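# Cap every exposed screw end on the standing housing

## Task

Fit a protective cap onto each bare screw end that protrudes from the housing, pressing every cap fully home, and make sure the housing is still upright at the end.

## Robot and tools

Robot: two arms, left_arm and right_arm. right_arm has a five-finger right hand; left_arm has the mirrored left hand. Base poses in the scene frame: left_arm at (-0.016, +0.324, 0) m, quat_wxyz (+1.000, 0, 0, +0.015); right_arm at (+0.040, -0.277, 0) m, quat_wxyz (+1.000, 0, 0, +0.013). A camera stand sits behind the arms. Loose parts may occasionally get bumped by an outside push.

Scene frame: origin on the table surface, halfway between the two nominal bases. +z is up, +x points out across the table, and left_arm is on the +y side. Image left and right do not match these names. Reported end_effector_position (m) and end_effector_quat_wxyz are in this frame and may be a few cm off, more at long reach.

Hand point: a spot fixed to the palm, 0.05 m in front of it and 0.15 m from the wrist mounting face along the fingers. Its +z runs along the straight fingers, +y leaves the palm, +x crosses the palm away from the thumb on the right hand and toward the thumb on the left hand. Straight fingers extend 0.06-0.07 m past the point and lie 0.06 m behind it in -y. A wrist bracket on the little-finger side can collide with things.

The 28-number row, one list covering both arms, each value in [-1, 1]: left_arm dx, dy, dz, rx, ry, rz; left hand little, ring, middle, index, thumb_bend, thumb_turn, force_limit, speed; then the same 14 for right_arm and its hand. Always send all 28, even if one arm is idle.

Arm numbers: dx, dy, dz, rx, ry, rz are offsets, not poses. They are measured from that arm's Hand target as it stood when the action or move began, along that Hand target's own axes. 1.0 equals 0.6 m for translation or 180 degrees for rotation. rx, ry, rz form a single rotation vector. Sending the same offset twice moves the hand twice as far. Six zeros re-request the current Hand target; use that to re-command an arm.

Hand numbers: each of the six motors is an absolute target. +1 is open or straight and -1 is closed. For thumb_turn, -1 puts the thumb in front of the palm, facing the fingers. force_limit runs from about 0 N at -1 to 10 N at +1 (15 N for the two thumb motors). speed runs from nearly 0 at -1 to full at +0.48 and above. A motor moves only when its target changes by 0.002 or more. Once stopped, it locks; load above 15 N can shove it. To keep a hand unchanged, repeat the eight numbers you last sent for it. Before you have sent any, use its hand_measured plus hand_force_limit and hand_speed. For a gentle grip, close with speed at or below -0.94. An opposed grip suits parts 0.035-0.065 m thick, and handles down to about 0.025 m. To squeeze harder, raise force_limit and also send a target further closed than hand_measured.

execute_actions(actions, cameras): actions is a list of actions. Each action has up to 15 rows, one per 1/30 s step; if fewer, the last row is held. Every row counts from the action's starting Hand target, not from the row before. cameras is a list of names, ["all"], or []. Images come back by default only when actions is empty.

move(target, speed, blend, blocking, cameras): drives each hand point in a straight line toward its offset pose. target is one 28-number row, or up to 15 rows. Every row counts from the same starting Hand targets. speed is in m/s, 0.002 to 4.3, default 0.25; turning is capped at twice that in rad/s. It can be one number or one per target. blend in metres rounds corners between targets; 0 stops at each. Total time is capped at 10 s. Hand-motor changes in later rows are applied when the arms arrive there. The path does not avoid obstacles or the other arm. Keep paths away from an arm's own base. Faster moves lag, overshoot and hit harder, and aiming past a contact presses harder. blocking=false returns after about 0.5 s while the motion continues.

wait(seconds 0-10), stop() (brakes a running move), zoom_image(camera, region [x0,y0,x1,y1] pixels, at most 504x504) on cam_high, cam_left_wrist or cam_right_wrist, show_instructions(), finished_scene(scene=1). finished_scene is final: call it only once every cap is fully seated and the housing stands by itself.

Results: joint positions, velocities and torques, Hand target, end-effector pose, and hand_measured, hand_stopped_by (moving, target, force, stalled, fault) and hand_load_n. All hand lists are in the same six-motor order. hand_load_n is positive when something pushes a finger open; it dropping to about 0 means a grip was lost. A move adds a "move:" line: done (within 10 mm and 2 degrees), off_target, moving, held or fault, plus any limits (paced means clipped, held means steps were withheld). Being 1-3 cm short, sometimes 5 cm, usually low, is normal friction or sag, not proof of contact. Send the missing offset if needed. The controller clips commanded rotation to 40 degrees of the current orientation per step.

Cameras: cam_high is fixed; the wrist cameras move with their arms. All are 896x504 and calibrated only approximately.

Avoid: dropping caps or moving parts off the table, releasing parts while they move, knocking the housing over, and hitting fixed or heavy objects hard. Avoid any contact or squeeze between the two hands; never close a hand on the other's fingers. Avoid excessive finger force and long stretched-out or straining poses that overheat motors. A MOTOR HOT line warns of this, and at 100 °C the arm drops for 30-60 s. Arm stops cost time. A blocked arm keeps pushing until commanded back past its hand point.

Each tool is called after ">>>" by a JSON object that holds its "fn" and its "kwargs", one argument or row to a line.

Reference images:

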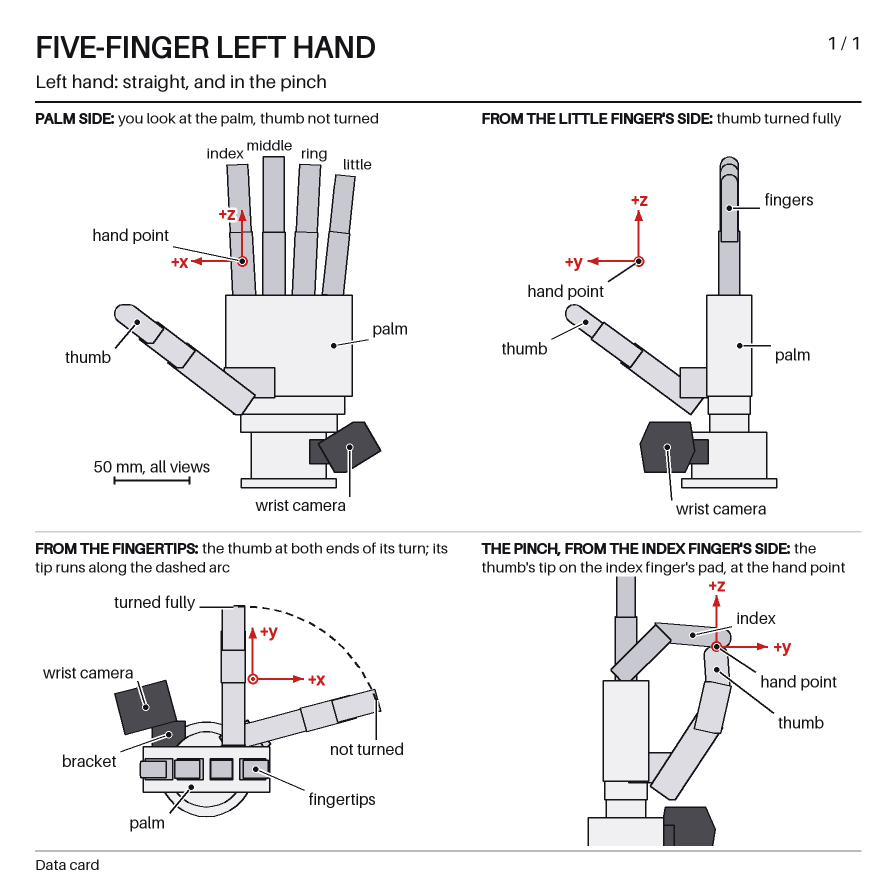

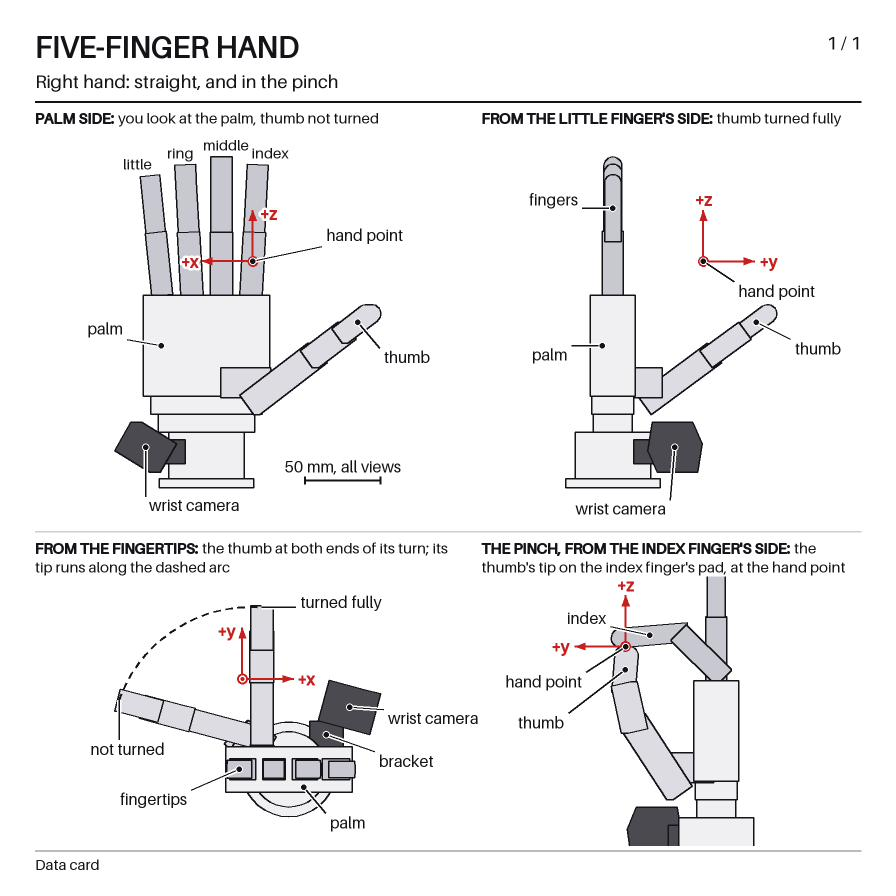

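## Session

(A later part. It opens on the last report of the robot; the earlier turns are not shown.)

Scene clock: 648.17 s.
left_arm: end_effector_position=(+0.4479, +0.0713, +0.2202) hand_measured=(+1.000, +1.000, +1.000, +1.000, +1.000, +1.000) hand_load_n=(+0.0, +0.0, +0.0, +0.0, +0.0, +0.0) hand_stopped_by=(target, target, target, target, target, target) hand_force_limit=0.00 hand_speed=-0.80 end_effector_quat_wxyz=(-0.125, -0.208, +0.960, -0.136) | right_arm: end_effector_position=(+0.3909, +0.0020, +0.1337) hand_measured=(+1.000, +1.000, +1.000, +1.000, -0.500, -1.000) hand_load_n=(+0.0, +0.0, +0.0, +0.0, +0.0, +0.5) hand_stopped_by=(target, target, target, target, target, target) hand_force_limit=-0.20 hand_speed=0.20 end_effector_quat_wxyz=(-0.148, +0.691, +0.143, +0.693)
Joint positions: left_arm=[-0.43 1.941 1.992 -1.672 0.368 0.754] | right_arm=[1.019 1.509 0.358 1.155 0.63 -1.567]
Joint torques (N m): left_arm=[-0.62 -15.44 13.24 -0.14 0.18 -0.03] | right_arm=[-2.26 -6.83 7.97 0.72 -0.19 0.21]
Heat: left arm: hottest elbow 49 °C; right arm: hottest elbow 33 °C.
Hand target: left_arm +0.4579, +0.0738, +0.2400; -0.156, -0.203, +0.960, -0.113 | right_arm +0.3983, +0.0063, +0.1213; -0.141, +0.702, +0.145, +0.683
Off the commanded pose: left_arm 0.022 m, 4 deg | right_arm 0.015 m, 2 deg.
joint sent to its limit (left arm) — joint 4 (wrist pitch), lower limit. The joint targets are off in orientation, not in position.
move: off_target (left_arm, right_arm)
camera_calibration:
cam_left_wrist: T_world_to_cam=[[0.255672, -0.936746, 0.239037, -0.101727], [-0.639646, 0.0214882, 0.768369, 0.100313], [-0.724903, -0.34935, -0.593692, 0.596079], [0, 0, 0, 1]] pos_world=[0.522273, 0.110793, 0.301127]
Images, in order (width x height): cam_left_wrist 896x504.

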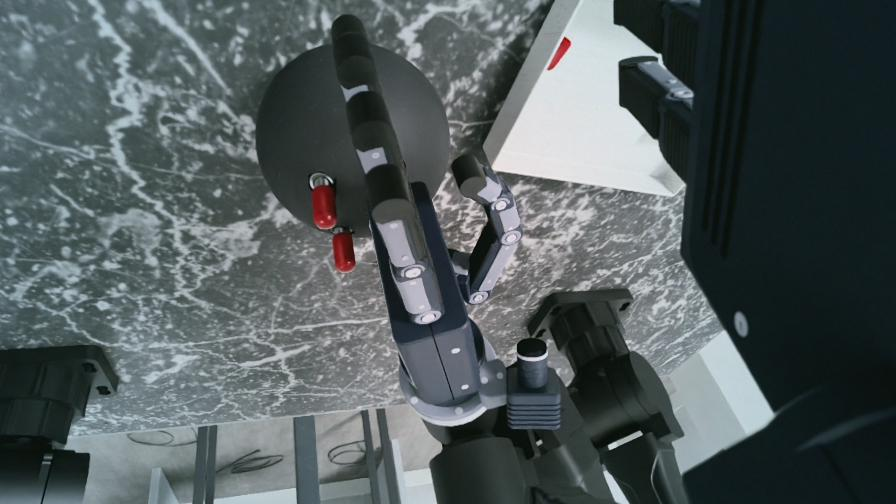

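>>> {"fn": "move", "kwargs": {
  "target": [0,0,0,0,0,0,1,1,1,1,1,1,0,-0.8,-0.0333,0,0,0,-0.01,-0.005,1,1,1,1,-0.5,-1,-0.2,0.2],
  "speed": 0.04,
  "cameras": []
}}

>>> {"fn": "move", "kwargs": {
  "target": [0,0,0,0,0,0,1,1,1,1,1,1,0,-0.8,-0.0333,0,0,0,-0.005,-0.005,1,1,1,1,-0.5,-1,-0.2,0.2],
  "speed": 0.04,
  "cameras": ["cam_left_wrist"]
}}

Scene clock: 649.57 s.
left_arm: end_effector_position=(+0.4479, +0.0713, +0.2202) hand_measured=(+1.000, +1.000, +1.000, +1.000, +1.000, +1.000) hand_load_n=(+0.0, +0.0, +0.0, +0.0, +0.0, +0.0) hand_stopped_by=(target, target, target, target, target, target) hand_force_limit=0.00 hand_speed=-0.80 end_effector_quat_wxyz=(-0.125, -0.208, +0.960, -0.136) | right_arm: end_effector_position=(+0.3941, +0.0078, +0.1320) hand_measured=(+1.000, +1.000, +1.000, +1.000, -0.500, -1.000) hand_load_n=(+0.0, +0.0, +0.0, +0.0, +0.0, +0.5) hand_stopped_by=(target, target, target, target, target, target) hand_force_limit=-0.20 hand_speed=0.20 end_effector_quat_wxyz=(-0.151, +0.690, +0.139, +0.694)
Joint positions: left_arm=[-0.43 1.941 1.992 -1.672 0.368 0.754] | right_arm=[1.019 1.532 0.374 1.167 0.63 -1.56]
Joint torques (N m): left_arm=[-0.21 -15.38 13.24 -0.21 0.13 -0.06] | right_arm=[-1.79 -4.78 5.97 0.75 -0.15 0.19]
Heat: left arm: hottest elbow 49 °C; right arm: hottest elbow 33 °C.
Hand target: left_arm +0.4579, +0.0738, +0.2400; -0.156, -0.203, +0.960, -0.113 | right_arm +0.3977, +0.0061, +0.1012; -0.133, +0.712, +0.152, +0.673
Off the commanded pose: left_arm 0.022 m, 4 deg | right_arm 0.031 m, 4 deg.
joint sent to its limit (left arm) — joint 4 (wrist pitch), lower limit. The joint targets are off in orientation, not in position.
move: off_target (left_arm, right_arm)
No camera images: "cameras" was empty.

Scene clock: 650.57 s.
left_arm: end_effector_position=(+0.4479, +0.0713, +0.2202) hand_measured=(+1.000, +1.000, +1.000, +1.000, +1.000, +1.000) hand_load_n=(+0.0, +0.0, +0.5, +0.0, +0.0, +0.0) hand_stopped_by=(target, target, target, target, target, target) hand_force_limit=0.00 hand_speed=-0.80 end_effector_quat_wxyz=(-0.125, -0.208, +0.960, -0.136) | right_arm: end_effector_position=(+0.3962, +0.0104, +0.1316) hand_measured=(+1.000, +1.000, +1.000, +1.000, -0.500, -1.000) hand_load_n=(+0.0, +0.0, +0.0, +0.0, -0.5, +0.0) hand_stopped_by=(target, target, target, target, target, target) hand_force_limit=-0.20 hand_speed=0.20 end_effector_quat_wxyz=(-0.160, +0.682, +0.128, +0.702)
Joint positions: left_arm=[-0.43 1.941 1.992 -1.672 0.368 0.754] | right_arm=[1.019 1.572 0.38 1.238 0.635 -1.56]
Joint torques (N m): left_arm=[0.32 -15.85 13.33 -0.14 0.12 0.05] | right_arm=[-2.08 -3.25 4.37 -0.02 -0.24 0.16]
Heat: left arm: hottest elbow 49 °C; right arm: hottest elbow 33 °C.
Hand target: left_arm +0.4579, +0.0738, +0.2400; -0.156, -0.203, +0.960, -0.113 | right_arm +0.3968, +0.0054, +0.0814; -0.127, +0.716, +0.159, +0.668
Off the commanded pose: left_arm 0.022 m, 4 deg | right_arm 0.051 m, 8 deg.
joint sent to its limit (left arm) — joint 4 (wrist pitch), lower limit. The joint targets are off in orientation, not in position.
move: off_target (left_arm, right_arm)
camera_calibration:
cam_left_wrist: T_world_to_cam=[[0.255672, -0.936746, 0.239037, -0.101727], [-0.639646, 0.0214882, 0.768369, 0.100313], [-0.724903, -0.34935, -0.593692, 0.596079], [0, 0, 0, 1]] pos_world=[0.522273, 0.110793, 0.301127]
Images, in order (width x height): cam_left_wrist 896x504.

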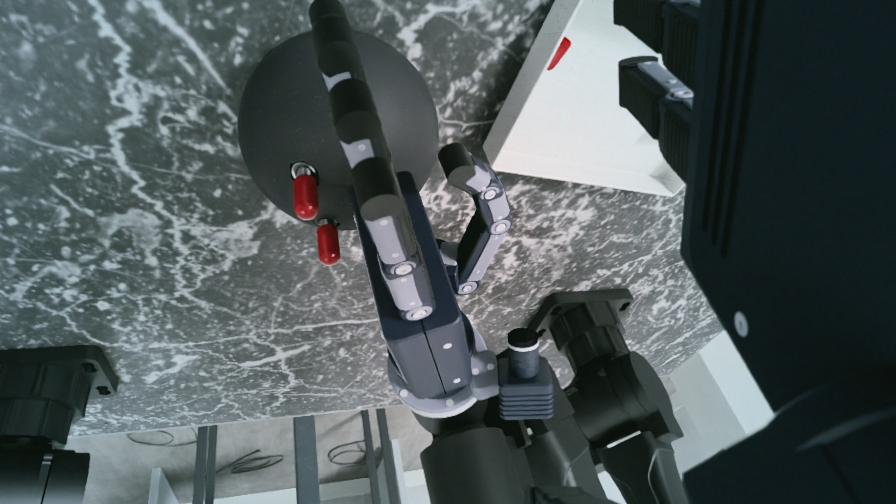

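>>> {"fn": "move", "kwargs": {
  "target": [0,0,0,0,0,0,1,1,1,1,1,1,0,-0.8,-0.0356,0.0153,-0.0226,0,-0.005,-0.01,1,1,1,1,-0.5,-1,-0.2,0.2],
  "speed": 0.04,
  "cameras": ["cam_left_wrist"]
}}

Scene clock: 652.77 s.
left_arm: end_effector_position=(+0.4479, +0.0713, +0.2202) hand_measured=(+1.000, +1.000, +1.000, +1.000, +1.000, +1.000) hand_load_n=(+0.0, +0.0, +0.0, +0.0, +0.0, +0.0) hand_stopped_by=(target, target, target, target, target, target) hand_force_limit=0.00 hand_speed=-0.80 end_effector_quat_wxyz=(-0.125, -0.208, +0.960, -0.136) | right_arm: end_effector_position=(+0.3949, +0.0080, +0.1306) hand_measured=(+1.000, +1.000, +1.000, +1.000, -0.500, -1.000) hand_load_n=(+0.0, +0.0, +0.0, +0.0, +0.0, +0.0) hand_stopped_by=(target, target, target, target, target, target) hand_force_limit=-0.20 hand_speed=0.20 end_effector_quat_wxyz=(-0.170, +0.672, +0.117, +0.711)
Joint positions: left_arm=[-0.43 1.941 1.992 -1.672 0.368 0.754] | right_arm=[1.019 1.607 0.368 1.325 0.635 -1.56]
Joint torques (N m): left_arm=[0.03 -14.68 13.23 -0.2 0.13 -0.05] | right_arm=[-1.73 -2.43 0.51 -0.4 -0.23 -0.06]
Heat: left arm: hottest elbow 49 °C; right arm: hottest elbow 33 °C.
Hand target: left_arm +0.4579, +0.0738, +0.2400; -0.156, -0.203, +0.960, -0.113 | right_arm +0.3868, -0.0096, +0.0614; -0.115, +0.718, +0.171, +0.664
Off the commanded pose: left_arm 0.022 m, 4 deg | right_arm 0.072 m, 12 deg.
joint sent to its limit (left arm) — joint 4 (wrist pitch), lower limit. The joint targets are off in orientation, not in position.
move: off_target (left_arm, right_arm)
camera_calibration:
cam_left_wrist: T_world_to_cam=[[0.255672, -0.936746, 0.239037, -0.101727], [-0.639646, 0.0214882, 0.768369, 0.100313], [-0.724903, -0.34935, -0.593692, 0.596079], [0, 0, 0, 1]] pos_world=[0.522273, 0.110793, 0.301127]
Images, in order (width x height): cam_left_wrist 896x504.

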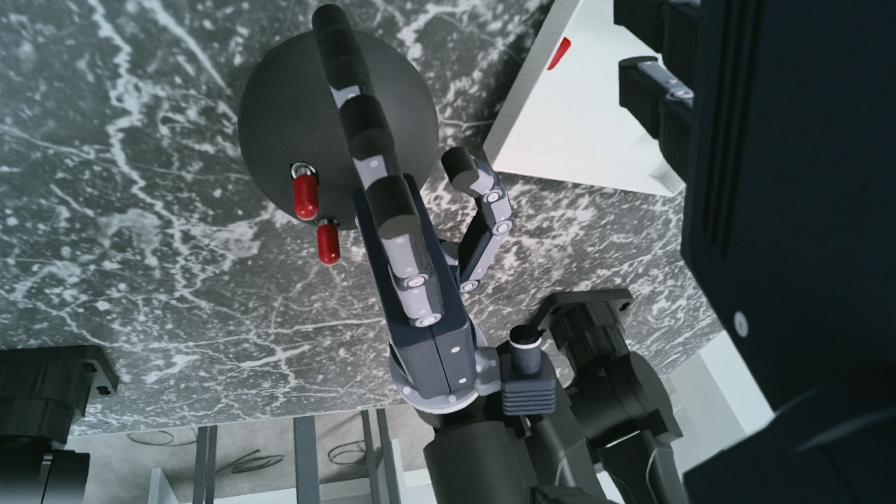

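>>> {"fn": "move", "kwargs": {
  "target": [
    [0,0,0,0,0,0,1,1,1,1,1,1,0,-0.8,0.1097,-0.0145,0.0235,0,0.015,0.01,1,1,1,1,-0.5,-1,-0.2,0.2],
    [0,0,0,0,0,0,1,1,1,1,1,1,0,-0.8,0.1763,-0.012,0.0218,0,0.03,0.02,1,1,1,1,-0.5,-1,-0.2,0.2]
  ],
  "speed": 0.05,
  "cameras": ["cam_left_wrist"]
}}

Scene clock: 656.73 s.
left_arm: end_effector_position=(+0.4479, +0.0713, +0.2202) hand_measured=(+1.000, +1.000, +1.000, +1.000, +1.000, +1.000) hand_load_n=(+0.0, +0.0, +0.0, +0.0, +0.0, +0.0) hand_stopped_by=(target, target, target, target, target, target) hand_force_limit=0.00 hand_speed=-0.80 end_effector_quat_wxyz=(-0.125, -0.208, +0.960, -0.136) | right_arm: end_effector_position=(+0.3939, +0.0075, +0.1537) hand_measured=(+1.000, +1.000, +1.000, +1.000, -0.500, -1.000) hand_load_n=(+0.0, +0.0, +0.0, +0.0, +0.0, +0.0) hand_stopped_by=(target, target, target, target, target, target) hand_force_limit=-0.20 hand_speed=0.20 end_effector_quat_wxyz=(-0.145, +0.696, +0.147, +0.688)
Joint positions: left_arm=[-0.43 1.941 1.992 -1.672 0.368 0.754] | right_arm=[1.019 1.417 0.389 1.012 0.627 -1.562]
Joint torques (N m): left_arm=[-0.03 -15.33 13.2 -0.28 0.1 -0.04] | right_arm=[-2.08 -9.23 9.26 1.35 -0.14 -0.12]
Heat: left arm: hottest elbow 49 °C; right arm: hottest elbow 32 °C.
Hand target: left_arm +0.4579, +0.0738, +0.2400; -0.156, -0.203, +0.960, -0.113 | right_arm +0.4021, +0.0119, +0.1650; -0.144, +0.691, +0.143, +0.694
Off the commanded pose: left_arm 0.022 m, 4 deg | right_arm 0.015 m, 1 deg.
joint sent to its limit (left arm) — joint 4 (wrist pitch), lower limit. The joint targets are off in orientation, not in position.
move: off_target (left_arm, right_arm)
camera_calibration:
cam_left_wrist: T_world_to_cam=[[0.255672, -0.936746, 0.239037, -0.101727], [-0.639646, 0.0214882, 0.768369, 0.100313], [-0.724903, -0.34935, -0.593692, 0.596079], [0, 0, 0, 1]] pos_world=[0.522273, 0.110793, 0.301127]
Images, in order (width x height): cam_left_wrist 896x504.

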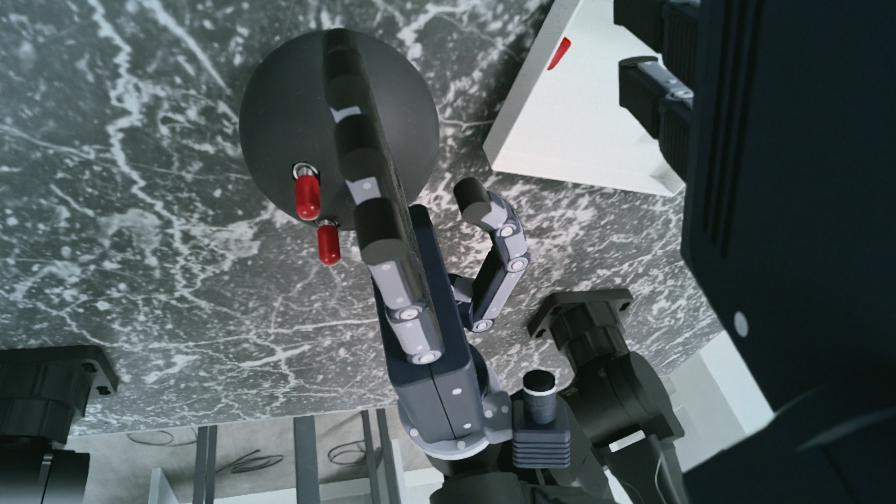

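>>> {"fn": "move", "kwargs": {
  "target": [0,0,0,0,0,0,1,1,1,1,1,1,0,-0.8,0.0115,-0.2107,-0.2140,0.26,0,0,1,1,1,1,-0.5,-1,-0.2,0.2],
  "speed": 0.12,
  "cameras": ["cam_left_wrist","cam_right_wrist"]
}}

Scene clock: 661.33 s.
left_arm: end_effector_position=(+0.4479, +0.0713, +0.2202) hand_measured=(+1.000, +1.000, +1.000, +1.000, +1.000, +1.000) hand_load_n=(+0.0, +0.0, +0.0, +0.0, +0.0, +0.0) hand_stopped_by=(target, target, target, target, target, target) hand_force_limit=0.00 hand_speed=-0.80 end_effector_quat_wxyz=(-0.125, -0.208, +0.960, -0.136) | right_arm: end_effector_position=(+0.2402, +0.0785, +0.1773) hand_measured=(+1.000, +1.000, +1.000, +1.000, -0.500, -1.000) hand_load_n=(+0.0, +0.0, +0.0, +0.0, +0.0, +0.0) hand_stopped_by=(target, target, target, target, target, target) hand_force_limit=-0.20 hand_speed=0.20 end_effector_quat_wxyz=(-0.409, +0.577, +0.396, +0.586)
Joint positions: left_arm=[-0.43 1.941 1.992 -1.672 0.368 0.754] | right_arm=[1.177 1.015 0.174 0.861 -0.008 -1.563]
Joint torques (N m): left_arm=[-0.26 -15.79 13.41 -0.42 0.15 -0.03] | right_arm=[-0.62 -5.25 7.24 1.5 -0.15 -0.11]
Heat: left arm: hottest elbow 49 °C; right arm: hottest elbow 32 °C.
Hand target: left_arm +0.4579, +0.0738, +0.2400; -0.156, -0.203, +0.960, -0.113 | right_arm +0.2341, +0.0770, +0.1713; -0.406, +0.578, +0.407, +0.580
Off the commanded pose: left_arm 0.022 m, 4 deg | right_arm 0.009 m, 1 deg.
joint sent to its limit (left arm) — joint 4 (wrist pitch), lower limit. The joint targets are off in orientation, not in position.
move: off_target (left_arm)
camera_calibration:
cam_left_wrist: T_world_to_cam=[[0.255672, -0.936746, 0.239037, -0.101727], [-0.639646, 0.0214882, 0.768369, 0.100313], [-0.724903, -0.34935, -0.593692, 0.596079], [0, 0, 0, 1]] pos_world=[0.522273, 0.110793, 0.301127]
cam_right_wrist: T_world_to_cam=[[0.893985, -0.347555, 0.282837, -0.238074], [0.00990323, -0.615717, -0.787905, 0.172669], [0.447988, 0.707176, -0.547, 0.0496086], [0, 0, 0, 1]] pos_world=[0.1889, -0.0115103, 0.230519]
Images, in order (width x height): cam_left_wrist 896x504, cam_right_wrist 896x504.

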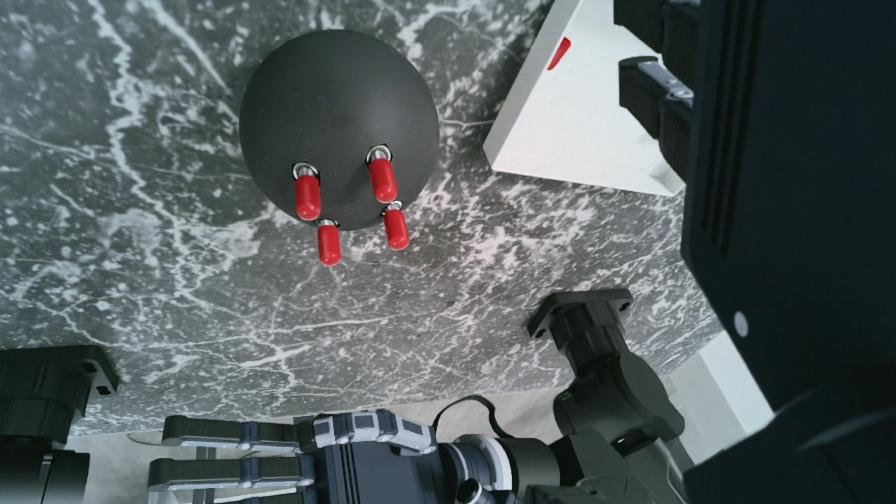

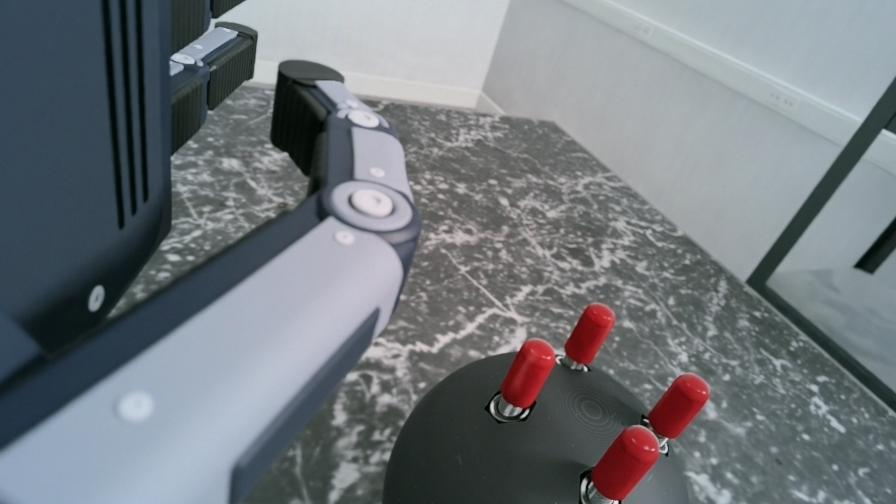

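>>> {"fn": "zoom_image", "kwargs": {
  "camera": "cam_right_wrist",
  "region": [470, 320, 590, 440]
}}

>>> {"fn": "zoom_image", "kwargs": {
  "camera": "cam_right_wrist",
  "region": [560, 384, 680, 504]
}}

>>> {"fn": "zoom_image", "kwargs": {
  "camera": "cam_right_wrist",
  "region": [530, 280, 650, 400]
}}

>>> {"fn": "zoom_image", "kwargs": {
  "camera": "cam_right_wrist",
  "region": [610, 350, 730, 470]
}}

>>> {"fn": "zoom_image", "kwargs": {
  "camera": "cam_left_wrist",
  "region": [280, 130, 420, 270]
}}

Scaled by 4.200.

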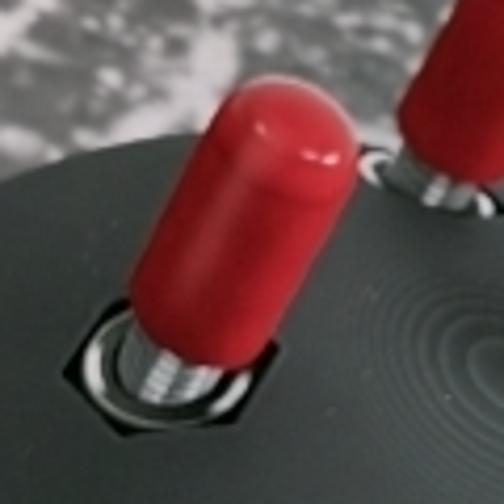

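Scaled by 4.200.

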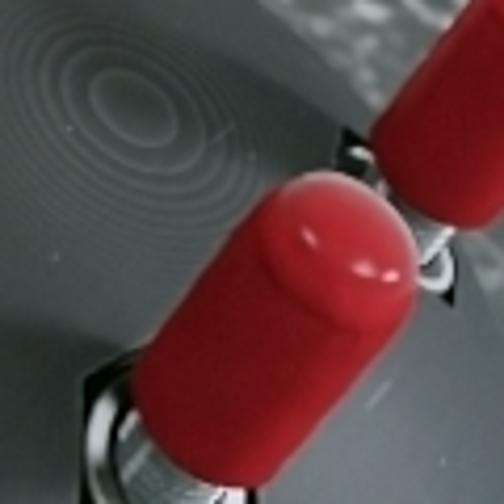

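Scaled by 4.200.

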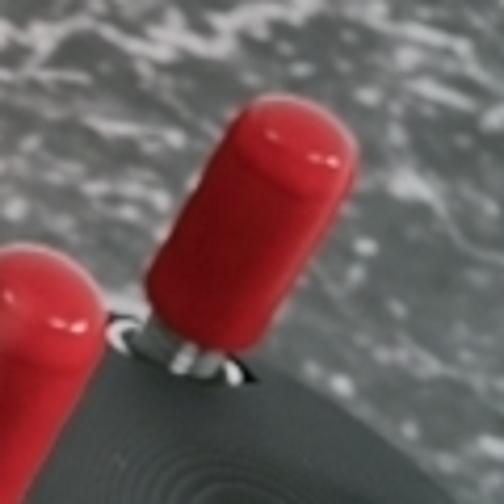

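Scaled by 4.200.

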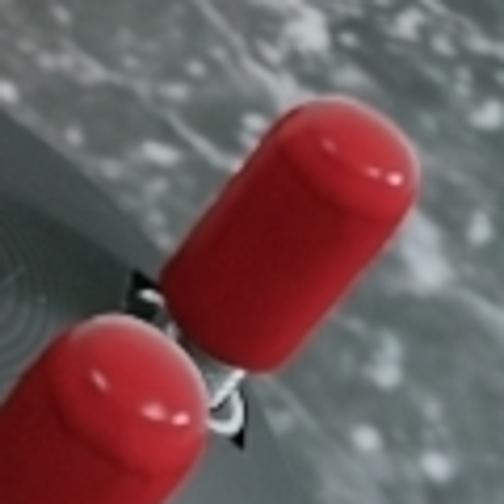

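Scaled by 3.600.

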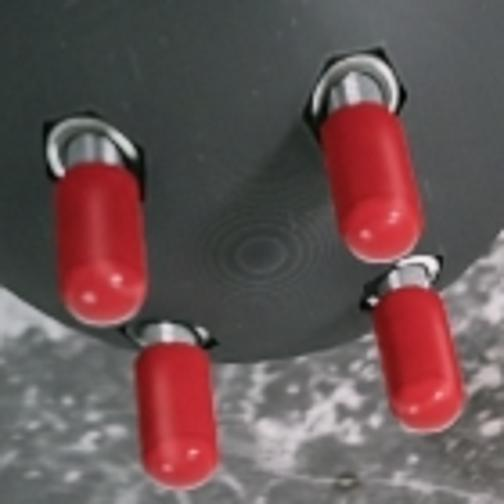

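>>> {"fn": "zoom_image", "kwargs": {
  "camera": "cam_left_wrist",
  "region": [370, 190, 420, 240]
}}

>>> {"fn": "zoom_image", "kwargs": {
  "camera": "cam_left_wrist",
  "region": [355, 130, 405, 180]
}}

>>> {"fn": "zoom_image", "kwargs": {
  "camera": "cam_left_wrist",
  "region": [305, 205, 355, 255]
}}

>>> {"fn": "zoom_image", "kwargs": {
  "camera": "cam_left_wrist",
  "region": [280, 150, 330, 200]
}}

Scaled by 10.080.

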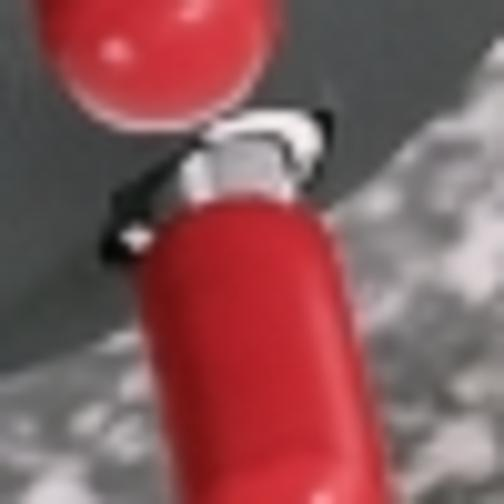

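Scaled by 10.080.

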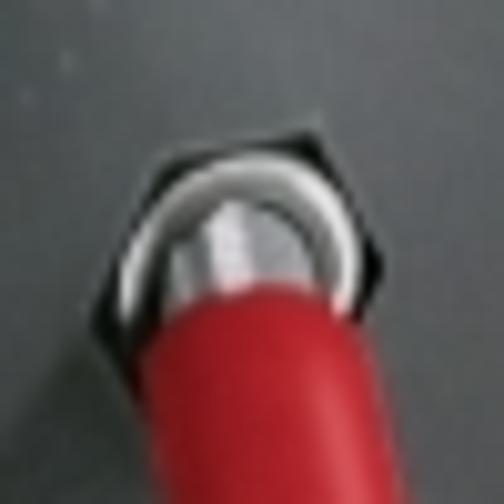

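Scaled by 10.080.

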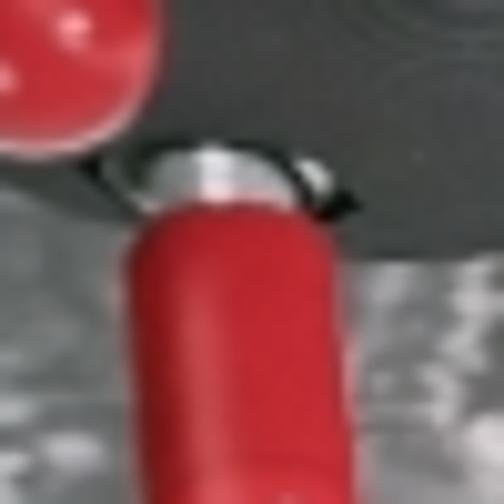

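Scaled by 10.080.

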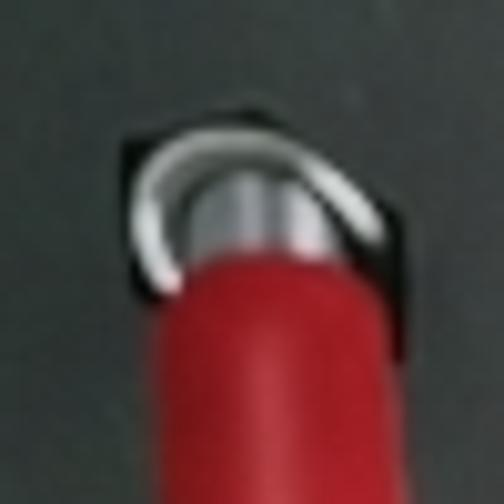

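>>> {"fn": "move", "kwargs": {
  "target": [0,0,0,0,0,0,1,1,1,1,1,1,0,-0.8,-0.0105,0.2618,0.05,-0.26,0,0,1,1,1,1,-0.5,-1,-0.2,0.2],
  "speed": 0.12,
  "cameras": ["cam_left_wrist"]
}}

Scene clock: 678.40 s.
left_arm: end_effector_position=(+0.4479, +0.0713, +0.2202) hand_measured=(+1.000, +1.000, +1.000, +1.000, +1.000, +1.000) hand_load_n=(+0.0, -0.5, +0.0, +0.0, +0.0, +0.5) hand_stopped_by=(target, target, target, target, target, target) hand_force_limit=0.00 hand_speed=-0.80 end_effector_quat_wxyz=(-0.125, -0.208, +0.960, -0.136) | right_arm: end_effector_position=(+0.3817, +0.0444, +0.1557) hand_measured=(+1.000, +1.000, +1.000, +1.000, -0.500, -1.000) hand_load_n=(+0.0, +0.0, +0.0, +0.0, +0.0, +0.0) hand_stopped_by=(target, target, target, target, target, target) hand_force_limit=-0.20 hand_speed=0.20 end_effector_quat_wxyz=(-0.143, +0.698, +0.154, +0.684)
Joint positions: left_arm=[-0.43 1.941 1.992 -1.672 0.368 0.754] | right_arm=[1.105 1.463 0.463 0.97 0.708 -1.563]
Joint torques (N m): left_arm=[-0.21 -14.97 13.35 -0.35 0.08 -0.02] | right_arm=[-2.49 -8.35 10.14 2.62 0.06 -0.1]
Motor temperatures (°C): left_arm=[28 36 50 25 24 25] | right_arm=[29 28 33 25 24 21]
Heat: left arm: hottest elbow 50 °C; right arm: hottest elbow 33 °C.
Hand target: left_arm +0.4579, +0.0738, +0.2400; -0.156, -0.203, +0.960, -0.113 | right_arm +0.3920, +0.0521, +0.1657; -0.144, +0.691, +0.143, +0.694
Off the commanded pose: left_arm 0.022 m, 4 deg | right_arm 0.016 m, 2 deg.
joint sent to its limit (left arm) — joint 4 (wrist pitch), lower limit. The joint targets are off in orientation, not in position.
move: off_target (left_arm, right_arm)
camera_calibration:
cam_left_wrist: T_world_to_cam=[[0.255672, -0.936746, 0.239037, -0.101727], [-0.639646, 0.0214882, 0.768369, 0.100313], [-0.724903, -0.34935, -0.593692, 0.596079], [0, 0, 0, 1]] pos_world=[0.522273, 0.110793, 0.301127]
Images, in order (width x height): cam_left_wrist 896x504.

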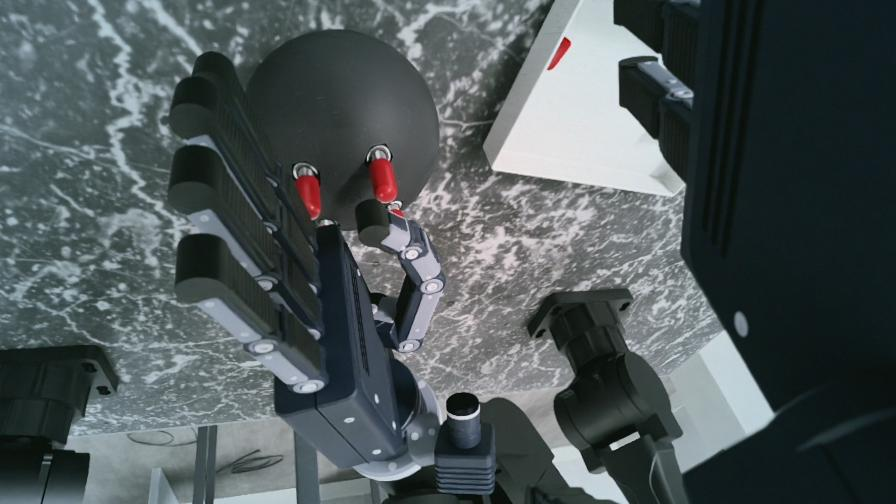

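>>> {"fn": "move", "kwargs": {
  "target": [
    [0,0,0,0,0,0,1,1,1,1,1,1,0,-0.8,-0.0167,-0.0044,0.0128,0,0,0,1,1,1,1,-0.5,-1,-0.2,0.2],
    [0,0,0,0,0,0,1,1,1,1,1,1,0,-0.8,-0.0367,-0.0044,0.0128,0,0,0,1,1,1,1,-0.5,-1,-0.2,0.2]
  ],
  "speed": 0.05,
  "cameras": ["cam_left_wrist"]
}}

>>> {"fn": "zoom_image", "kwargs": {
  "camera": "cam_left_wrist",
  "region": [280, 130, 420, 270]
}}

Scene clock: 680.83 s.
left_arm: end_effector_position=(+0.4479, +0.0713, +0.2202) hand_measured=(+1.000, +1.000, +1.000, +1.000, +1.000, +1.000) hand_load_n=(+0.0, +0.0, +0.0, +0.0, +0.0, +0.0) hand_stopped_by=(target, target, target, target, target, target) hand_force_limit=0.00 hand_speed=-0.80 end_effector_quat_wxyz=(-0.125, -0.208, +0.960, -0.136) | right_arm: end_effector_position=(+0.3888, +0.0513, +0.1364) hand_measured=(+1.000, +1.000, +1.000, +1.000, -0.500, -1.000) hand_load_n=(+0.0, +0.0, +0.0, +0.0, +0.0, +0.5) hand_stopped_by=(target, target, target, target, target, target) hand_force_limit=-0.20 hand_speed=0.20 end_effector_quat_wxyz=(-0.142, +0.698, +0.151, +0.686)
Joint positions: left_arm=[-0.43 1.941 1.992 -1.672 0.368 0.754] | right_arm=[1.096 1.56 0.478 1.056 0.704 -1.563]
Joint torques (N m): left_arm=[-0.97 -15.85 13.35 -0.32 0.14 -0.01] | right_arm=[-2.37 -9.35 8.88 2.65 -0.13 -0.12]
Heat: left arm: hottest elbow 50 °C; right arm: hottest elbow 33 °C.
Hand target: left_arm +0.4579, +0.0738, +0.2400; -0.156, -0.203, +0.960, -0.113 | right_arm +0.3981, +0.0575, +0.1437; -0.144, +0.691, +0.143, +0.694
Off the commanded pose: left_arm 0.022 m, 4 deg | right_arm 0.013 m, 2 deg.
joint sent to its limit (left arm) — joint 4 (wrist pitch), lower limit. The joint targets are off in orientation, not in position.
move: off_target (left_arm, right_arm)
camera_calibration:
cam_left_wrist: T_world_to_cam=[[0.255672, -0.936746, 0.239037, -0.101727], [-0.639646, 0.0214882, 0.768369, 0.100313], [-0.724903, -0.34935, -0.593692, 0.596079], [0, 0, 0, 1]] pos_world=[0.522273, 0.110793, 0.301127]
Images, in order (width x height): cam_left_wrist 896x504.

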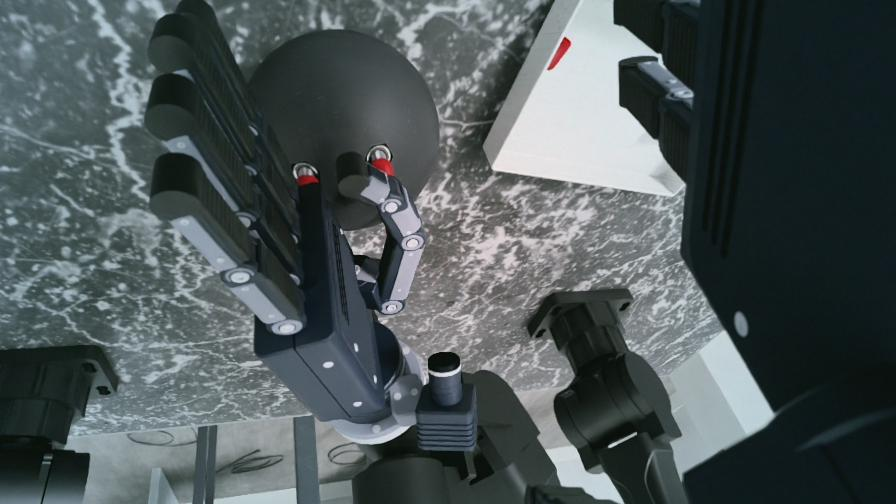

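Scaled by 3.600.

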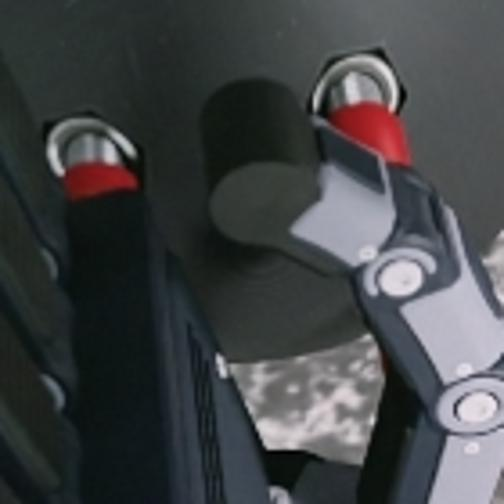

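>>> {"fn": "move", "kwargs": {
  "target": [0,0,0,0,0,0,1,1,1,1,1,1,0,-0.8,-0.0333,0,0,0,-0.01,0,1,1,1,1,-0.5,-1,-0.2,0.2],
  "speed": 0.04,
  "cameras": []
}}

>>> {"fn": "move", "kwargs": {
  "target": [0,0,0,0,0,0,1,1,1,1,1,1,0,-0.8,-0.0333,0,0,0,-0.01,-0.005,1,1,1,1,-0.5,-1,-0.2,0.2],
  "speed": 0.04,
  "cameras": ["cam_left_wrist"]
}}

>>> {"fn": "zoom_image", "kwargs": {
  "camera": "cam_left_wrist",
  "region": [280, 130, 420, 270]
}}

Scene clock: 682.90 s.
left_arm: end_effector_position=(+0.4479, +0.0713, +0.2202) hand_measured=(+1.000, +1.000, +1.000, +1.000, +1.000, +1.000) hand_load_n=(+0.0, -0.5, +0.0, +0.0, +0.0, +0.0) hand_stopped_by=(target, target, target, target, target, target) hand_force_limit=0.00 hand_speed=-0.80 end_effector_quat_wxyz=(-0.125, -0.208, +0.960, -0.136) | right_arm: end_effector_position=(+0.3902, +0.0535, +0.1336) hand_measured=(+1.000, +1.000, +1.000, +1.000, -0.500, -1.000) hand_load_n=(+0.0, +0.0, +0.0, +0.0, +0.0, +0.0) hand_stopped_by=(target, target, target, target, target, target) hand_force_limit=-0.20 hand_speed=0.20 end_effector_quat_wxyz=(-0.144, +0.697, +0.149, +0.687)
Joint positions: left_arm=[-0.43 1.941 1.992 -1.672 0.368 0.754] | right_arm=[1.096 1.579 0.483 1.076 0.703 -1.562]
Joint torques (N m): left_arm=[0.26 -15.5 13.35 -0.23 0.11 0] | right_arm=[-2.2 -7.94 8.13 1.88 -0.19 0.18]
Heat: left arm: hottest elbow 50 °C; right arm: hottest elbow 33 °C.
Hand target: left_arm +0.4579, +0.0738, +0.2400; -0.156, -0.203, +0.960, -0.113 | right_arm +0.3981, +0.0577, +0.1235; -0.141, +0.702, +0.145, +0.683
Off the commanded pose: left_arm 0.022 m, 4 deg | right_arm 0.013 m, 1 deg.
joint sent to its limit (left arm) — joint 4 (wrist pitch), lower limit. The joint targets are off in orientation, not in position.
move: off_target (left_arm, right_arm)
No camera images: "cameras" was empty.

Scene clock: 683.77 s.
left_arm: end_effector_position=(+0.4479, +0.0713, +0.2202) hand_measured=(+1.000, +1.000, +1.000, +1.000, +1.000, +1.000) hand_load_n=(+0.0, +0.0, +0.0, +0.0, +0.0, -0.5) hand_stopped_by=(target, target, target, target, target, target) hand_force_limit=0.00 hand_speed=-0.80 end_effector_quat_wxyz=(-0.125, -0.208, +0.960, -0.136) | right_arm: end_effector_position=(+0.3921, +0.0573, +0.1324) hand_measured=(+1.000, +1.000, +1.000, +1.000, -0.500, -1.000) hand_load_n=(+0.0, +0.0, +0.0, +0.0, +0.0, +0.0) hand_stopped_by=(target, target, target, target, target, target) hand_force_limit=-0.20 hand_speed=0.20 end_effector_quat_wxyz=(-0.149, +0.695, +0.143, +0.689)
Joint positions: left_arm=[-0.43 1.941 1.992 -1.672 0.368 0.754] | right_arm=[1.095 1.598 0.492 1.098 0.704 -1.555]
Joint torques (N m): left_arm=[-0.26 -15.03 13.08 -0.27 0.18 -0.01] | right_arm=[-2.08 -6.12 6.91 1.11 -0.19 0.23]
Heat: left arm: hottest elbow 50 °C; right arm: hottest elbow 33 °C.
Hand target: left_arm +0.4579, +0.0738, +0.2400; -0.156, -0.203, +0.960, -0.113 | right_arm +0.3976, +0.0574, +0.1036; -0.134, +0.712, +0.153, +0.673
Off the commanded pose: left_arm 0.022 m, 4 deg | right_arm 0.029 m, 3 deg.
joint sent to its limit (left arm) — joint 4 (wrist pitch), lower limit. The joint targets are off in orientation, not in position.
move: off_target (left_arm, right_arm)
camera_calibration:
cam_left_wrist: T_world_to_cam=[[0.255672, -0.936746, 0.239037, -0.101727], [-0.639646, 0.0214882, 0.768369, 0.100313], [-0.724903, -0.34935, -0.593692, 0.596079], [0, 0, 0, 1]] pos_world=[0.522273, 0.110793, 0.301127]
Images, in order (width x height): cam_left_wrist 896x504.

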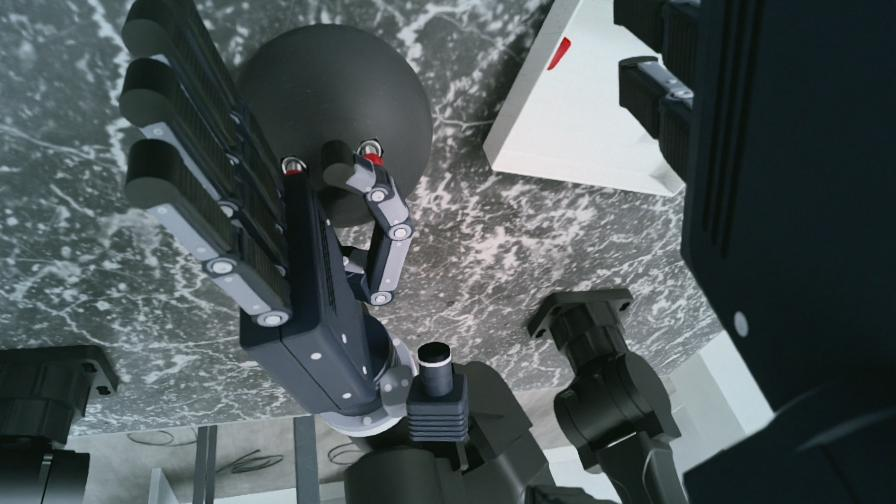

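Scaled by 3.600.

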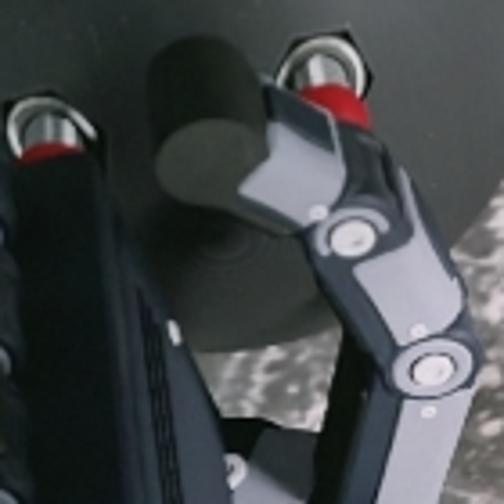

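>>> {"fn": "move", "kwargs": {
  "target": [0,0,0,0,0,0,1,1,1,1,1,1,0,-0.8,-0.0353,0.0205,-0.0252,0,-0.005,-0.01,1,1,1,1,-0.5,-1,-0.2,0.2],
  "speed": 0.04,
  "cameras": ["cam_left_wrist"]
}}

>>> {"fn": "zoom_image", "kwargs": {
  "camera": "cam_left_wrist",
  "region": [260, 120, 400, 260]
}}

Scene clock: 686.00 s.
left_arm: end_effector_position=(+0.4479, +0.0713, +0.2202) hand_measured=(+1.000, +1.000, +1.000, +1.000, +1.000, +1.000) hand_load_n=(+0.0, +0.0, +0.0, +0.0, +0.0, +0.0) hand_stopped_by=(target, target, target, target, target, target) hand_force_limit=0.00 hand_speed=-0.80 end_effector_quat_wxyz=(-0.125, -0.208, +0.960, -0.136) | right_arm: end_effector_position=(+0.3914, +0.0560, +0.1321) hand_measured=(+1.000, +1.000, +1.000, +1.000, -0.500, -1.000) hand_load_n=(+0.0, +0.0, +0.0, +0.0, +0.0, +0.0) hand_stopped_by=(target, target, target, target, target, target) hand_force_limit=-0.20 hand_speed=0.20 end_effector_quat_wxyz=(-0.161, +0.686, +0.132, +0.697)
Joint positions: left_arm=[-0.43 1.941 1.992 -1.672 0.368 0.754] | right_arm=[1.095 1.621 0.481 1.171 0.703 -1.555]
Joint torques (N m): left_arm=[0.21 -15.03 13.3 -0.31 0.13 0] | right_arm=[-2.08 -6.07 2.29 0.68 -0.1 0.04]
Heat: left arm: hottest elbow 50 °C; right arm: hottest elbow 33 °C.
Hand target: left_arm +0.4579, +0.0738, +0.2400; -0.156, -0.203, +0.960, -0.113 | right_arm +0.3876, +0.0393, +0.0835; -0.122, +0.714, +0.165, +0.669
Off the commanded pose: left_arm 0.022 m, 4 deg | right_arm 0.051 m, 7 deg.
joint sent to its limit (left arm) — joint 4 (wrist pitch), lower limit. The joint targets are off in orientation, not in position.
move: off_target (left_arm, right_arm)
camera_calibration:
cam_left_wrist: T_world_to_cam=[[0.255672, -0.936746, 0.239037, -0.101727], [-0.639646, 0.0214882, 0.768369, 0.100313], [-0.724903, -0.34935, -0.593692, 0.596079], [0, 0, 0, 1]] pos_world=[0.522273, 0.110793, 0.301127]
Images, in order (width x height): cam_left_wrist 896x504.

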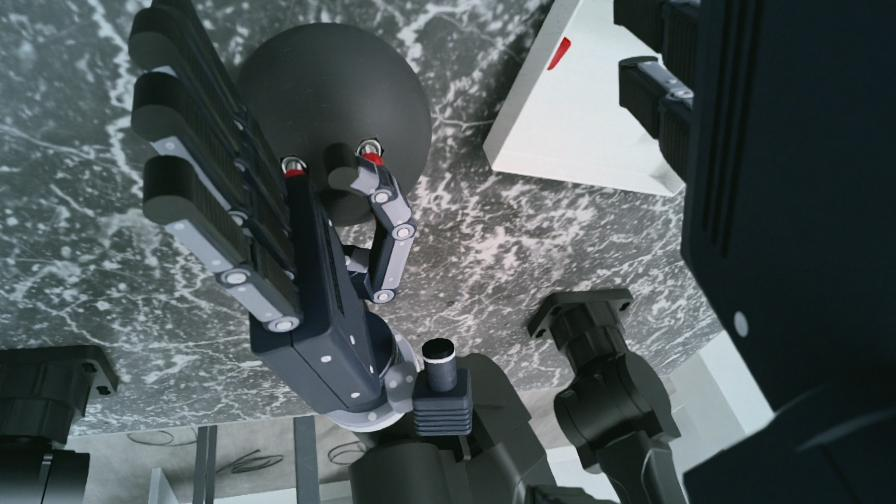

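Scaled by 3.600.

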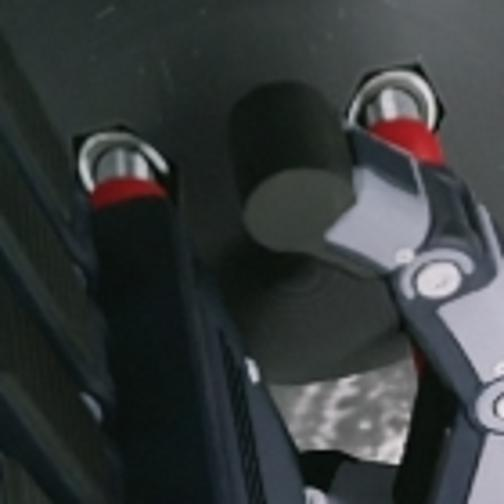

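>>> {"fn": "move", "kwargs": {
  "target": [0,0,0,0,0,0,1,1,1,1,1,1,0,-0.8,-0.0333,0,-0.002,0,-0.005,-0.005,1,1,1,1,-0.5,-1,-0.2,0.2],
  "speed": 0.04,
  "cameras": []
}}

>>> {"fn": "move", "kwargs": {
  "target": [0,0,0,0,0,0,1,1,1,1,1,1,0,-0.8,-0.0333,0,0,0,-0.01,-0.005,1,1,1,1,-0.5,-1,-0.2,0.2],
  "speed": 0.04,
  "cameras": ["cam_left_wrist"]
}}

>>> {"fn": "zoom_image", "kwargs": {
  "camera": "cam_left_wrist",
  "region": [260, 120, 400, 260]
}}

Scene clock: 687.60 s.
left_arm: end_effector_position=(+0.4479, +0.0713, +0.2202) hand_measured=(+1.000, +1.000, +1.000, +1.000, +1.000, +1.000) hand_load_n=(+0.0, +0.0, +0.0, +0.0, +0.0, +0.0) hand_stopped_by=(target, target, target, target, target, target) hand_force_limit=0.00 hand_speed=-0.80 end_effector_quat_wxyz=(-0.125, -0.208, +0.960, -0.136) | right_arm: end_effector_position=(+0.3910, +0.0553, +0.1315) hand_measured=(+1.000, +1.000, +1.000, +1.000, -0.500, -1.000) hand_load_n=(+0.0, +0.0, +0.0, +0.0, +0.0, +0.0) hand_stopped_by=(target, target, target, target, target, target) hand_force_limit=-0.20 hand_speed=0.20 end_effector_quat_wxyz=(-0.170, +0.679, +0.123, +0.704)
Joint positions: left_arm=[-0.43 1.941 1.992 -1.672 0.368 0.754] | right_arm=[1.095 1.644 0.475 1.233 0.703 -1.555]
Joint torques (N m): left_arm=[-0.03 -15.21 13.46 -0.27 0.12 0.01] | right_arm=[-1.67 -3.96 1.39 -0.09 0.01 -0.01]
Heat: left arm: hottest elbow 50 °C; right arm: hottest elbow 33 °C.
Hand target: left_arm +0.4579, +0.0738, +0.2400; -0.156, -0.203, +0.960, -0.113 | right_arm +0.3855, +0.0374, +0.0637; -0.115, +0.718, +0.172, +0.664
Off the commanded pose: left_arm 0.022 m, 4 deg | right_arm 0.070 m, 11 deg.
joint sent to its limit (left arm) — joint 4 (wrist pitch), lower limit. The joint targets are off in orientation, not in position.
move: off_target (left_arm, right_arm)
No camera images: "cameras" was empty.

Scene clock: 688.70 s.
left_arm: end_effector_position=(+0.4479, +0.0713, +0.2202) hand_measured=(+1.000, +1.000, +1.000, +1.000, +1.000, +1.000) hand_load_n=(+0.0, +0.0, +0.0, +0.0, +0.0, +0.0) hand_stopped_by=(target, target, target, target, target, target) hand_force_limit=0.00 hand_speed=-0.80 end_effector_quat_wxyz=(-0.125, -0.208, +0.960, -0.136) | right_arm: end_effector_position=(+0.3904, +0.0533, +0.1286) hand_measured=(+1.000, +1.000, +1.000, +1.000, -0.500, -1.000) hand_load_n=(+0.0, +0.0, +0.0, +0.0, +0.0, +0.0) hand_stopped_by=(target, target, target, target, target, target) hand_force_limit=-0.20 hand_speed=0.20 end_effector_quat_wxyz=(-0.169, +0.678, +0.121, +0.704)
Joint positions: left_arm=[-0.43 1.941 1.992 -1.672 0.368 0.754] | right_arm=[1.095 1.654 0.47 1.25 0.706 -1.555]
Joint torques (N m): left_arm=[-0.26 -15.33 13.42 -0.24 0.15 -0.01] | right_arm=[-1.73 -2.26 0.94 -0.68 -0.04 0.12]
Heat: left arm: hottest elbow 50 °C; right arm: hottest elbow 32 °C.
Hand target: left_arm +0.4579, +0.0738, +0.2400; -0.156, -0.203, +0.960, -0.113 | right_arm +0.3843, +0.0355, +0.0439; -0.107, +0.727, +0.179, +0.654
Off the commanded pose: left_arm 0.022 m, 4 deg | right_arm 0.087 m, 13 deg.
joint sent to its limit (left arm) — joint 4 (wrist pitch), lower limit. The joint targets are off in orientation, not in position.
move: off_target (left_arm, right_arm)
camera_calibration:
cam_left_wrist: T_world_to_cam=[[0.255672, -0.936746, 0.239037, -0.101727], [-0.639646, 0.0214882, 0.768369, 0.100313], [-0.724903, -0.34935, -0.593692, 0.596079], [0, 0, 0, 1]] pos_world=[0.522273, 0.110793, 0.301127]
Images, in order (width x height): cam_left_wrist 896x504.

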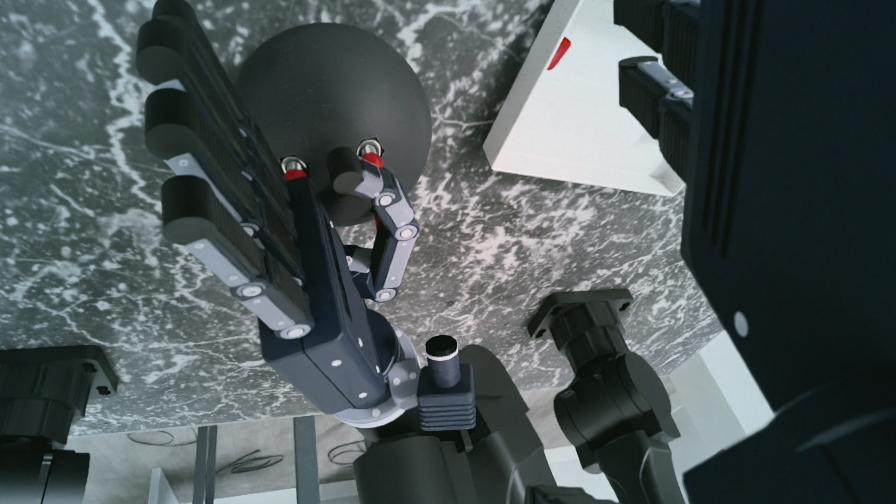

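Scaled by 3.600.

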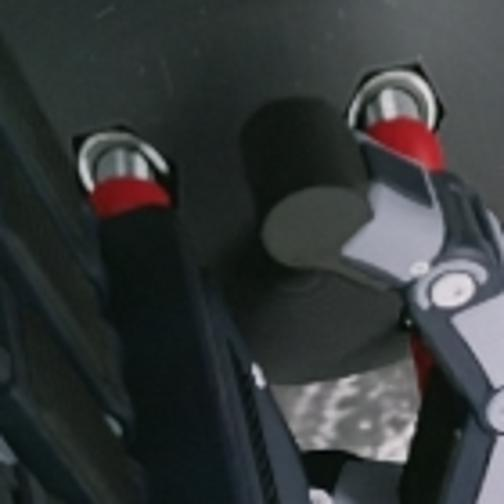

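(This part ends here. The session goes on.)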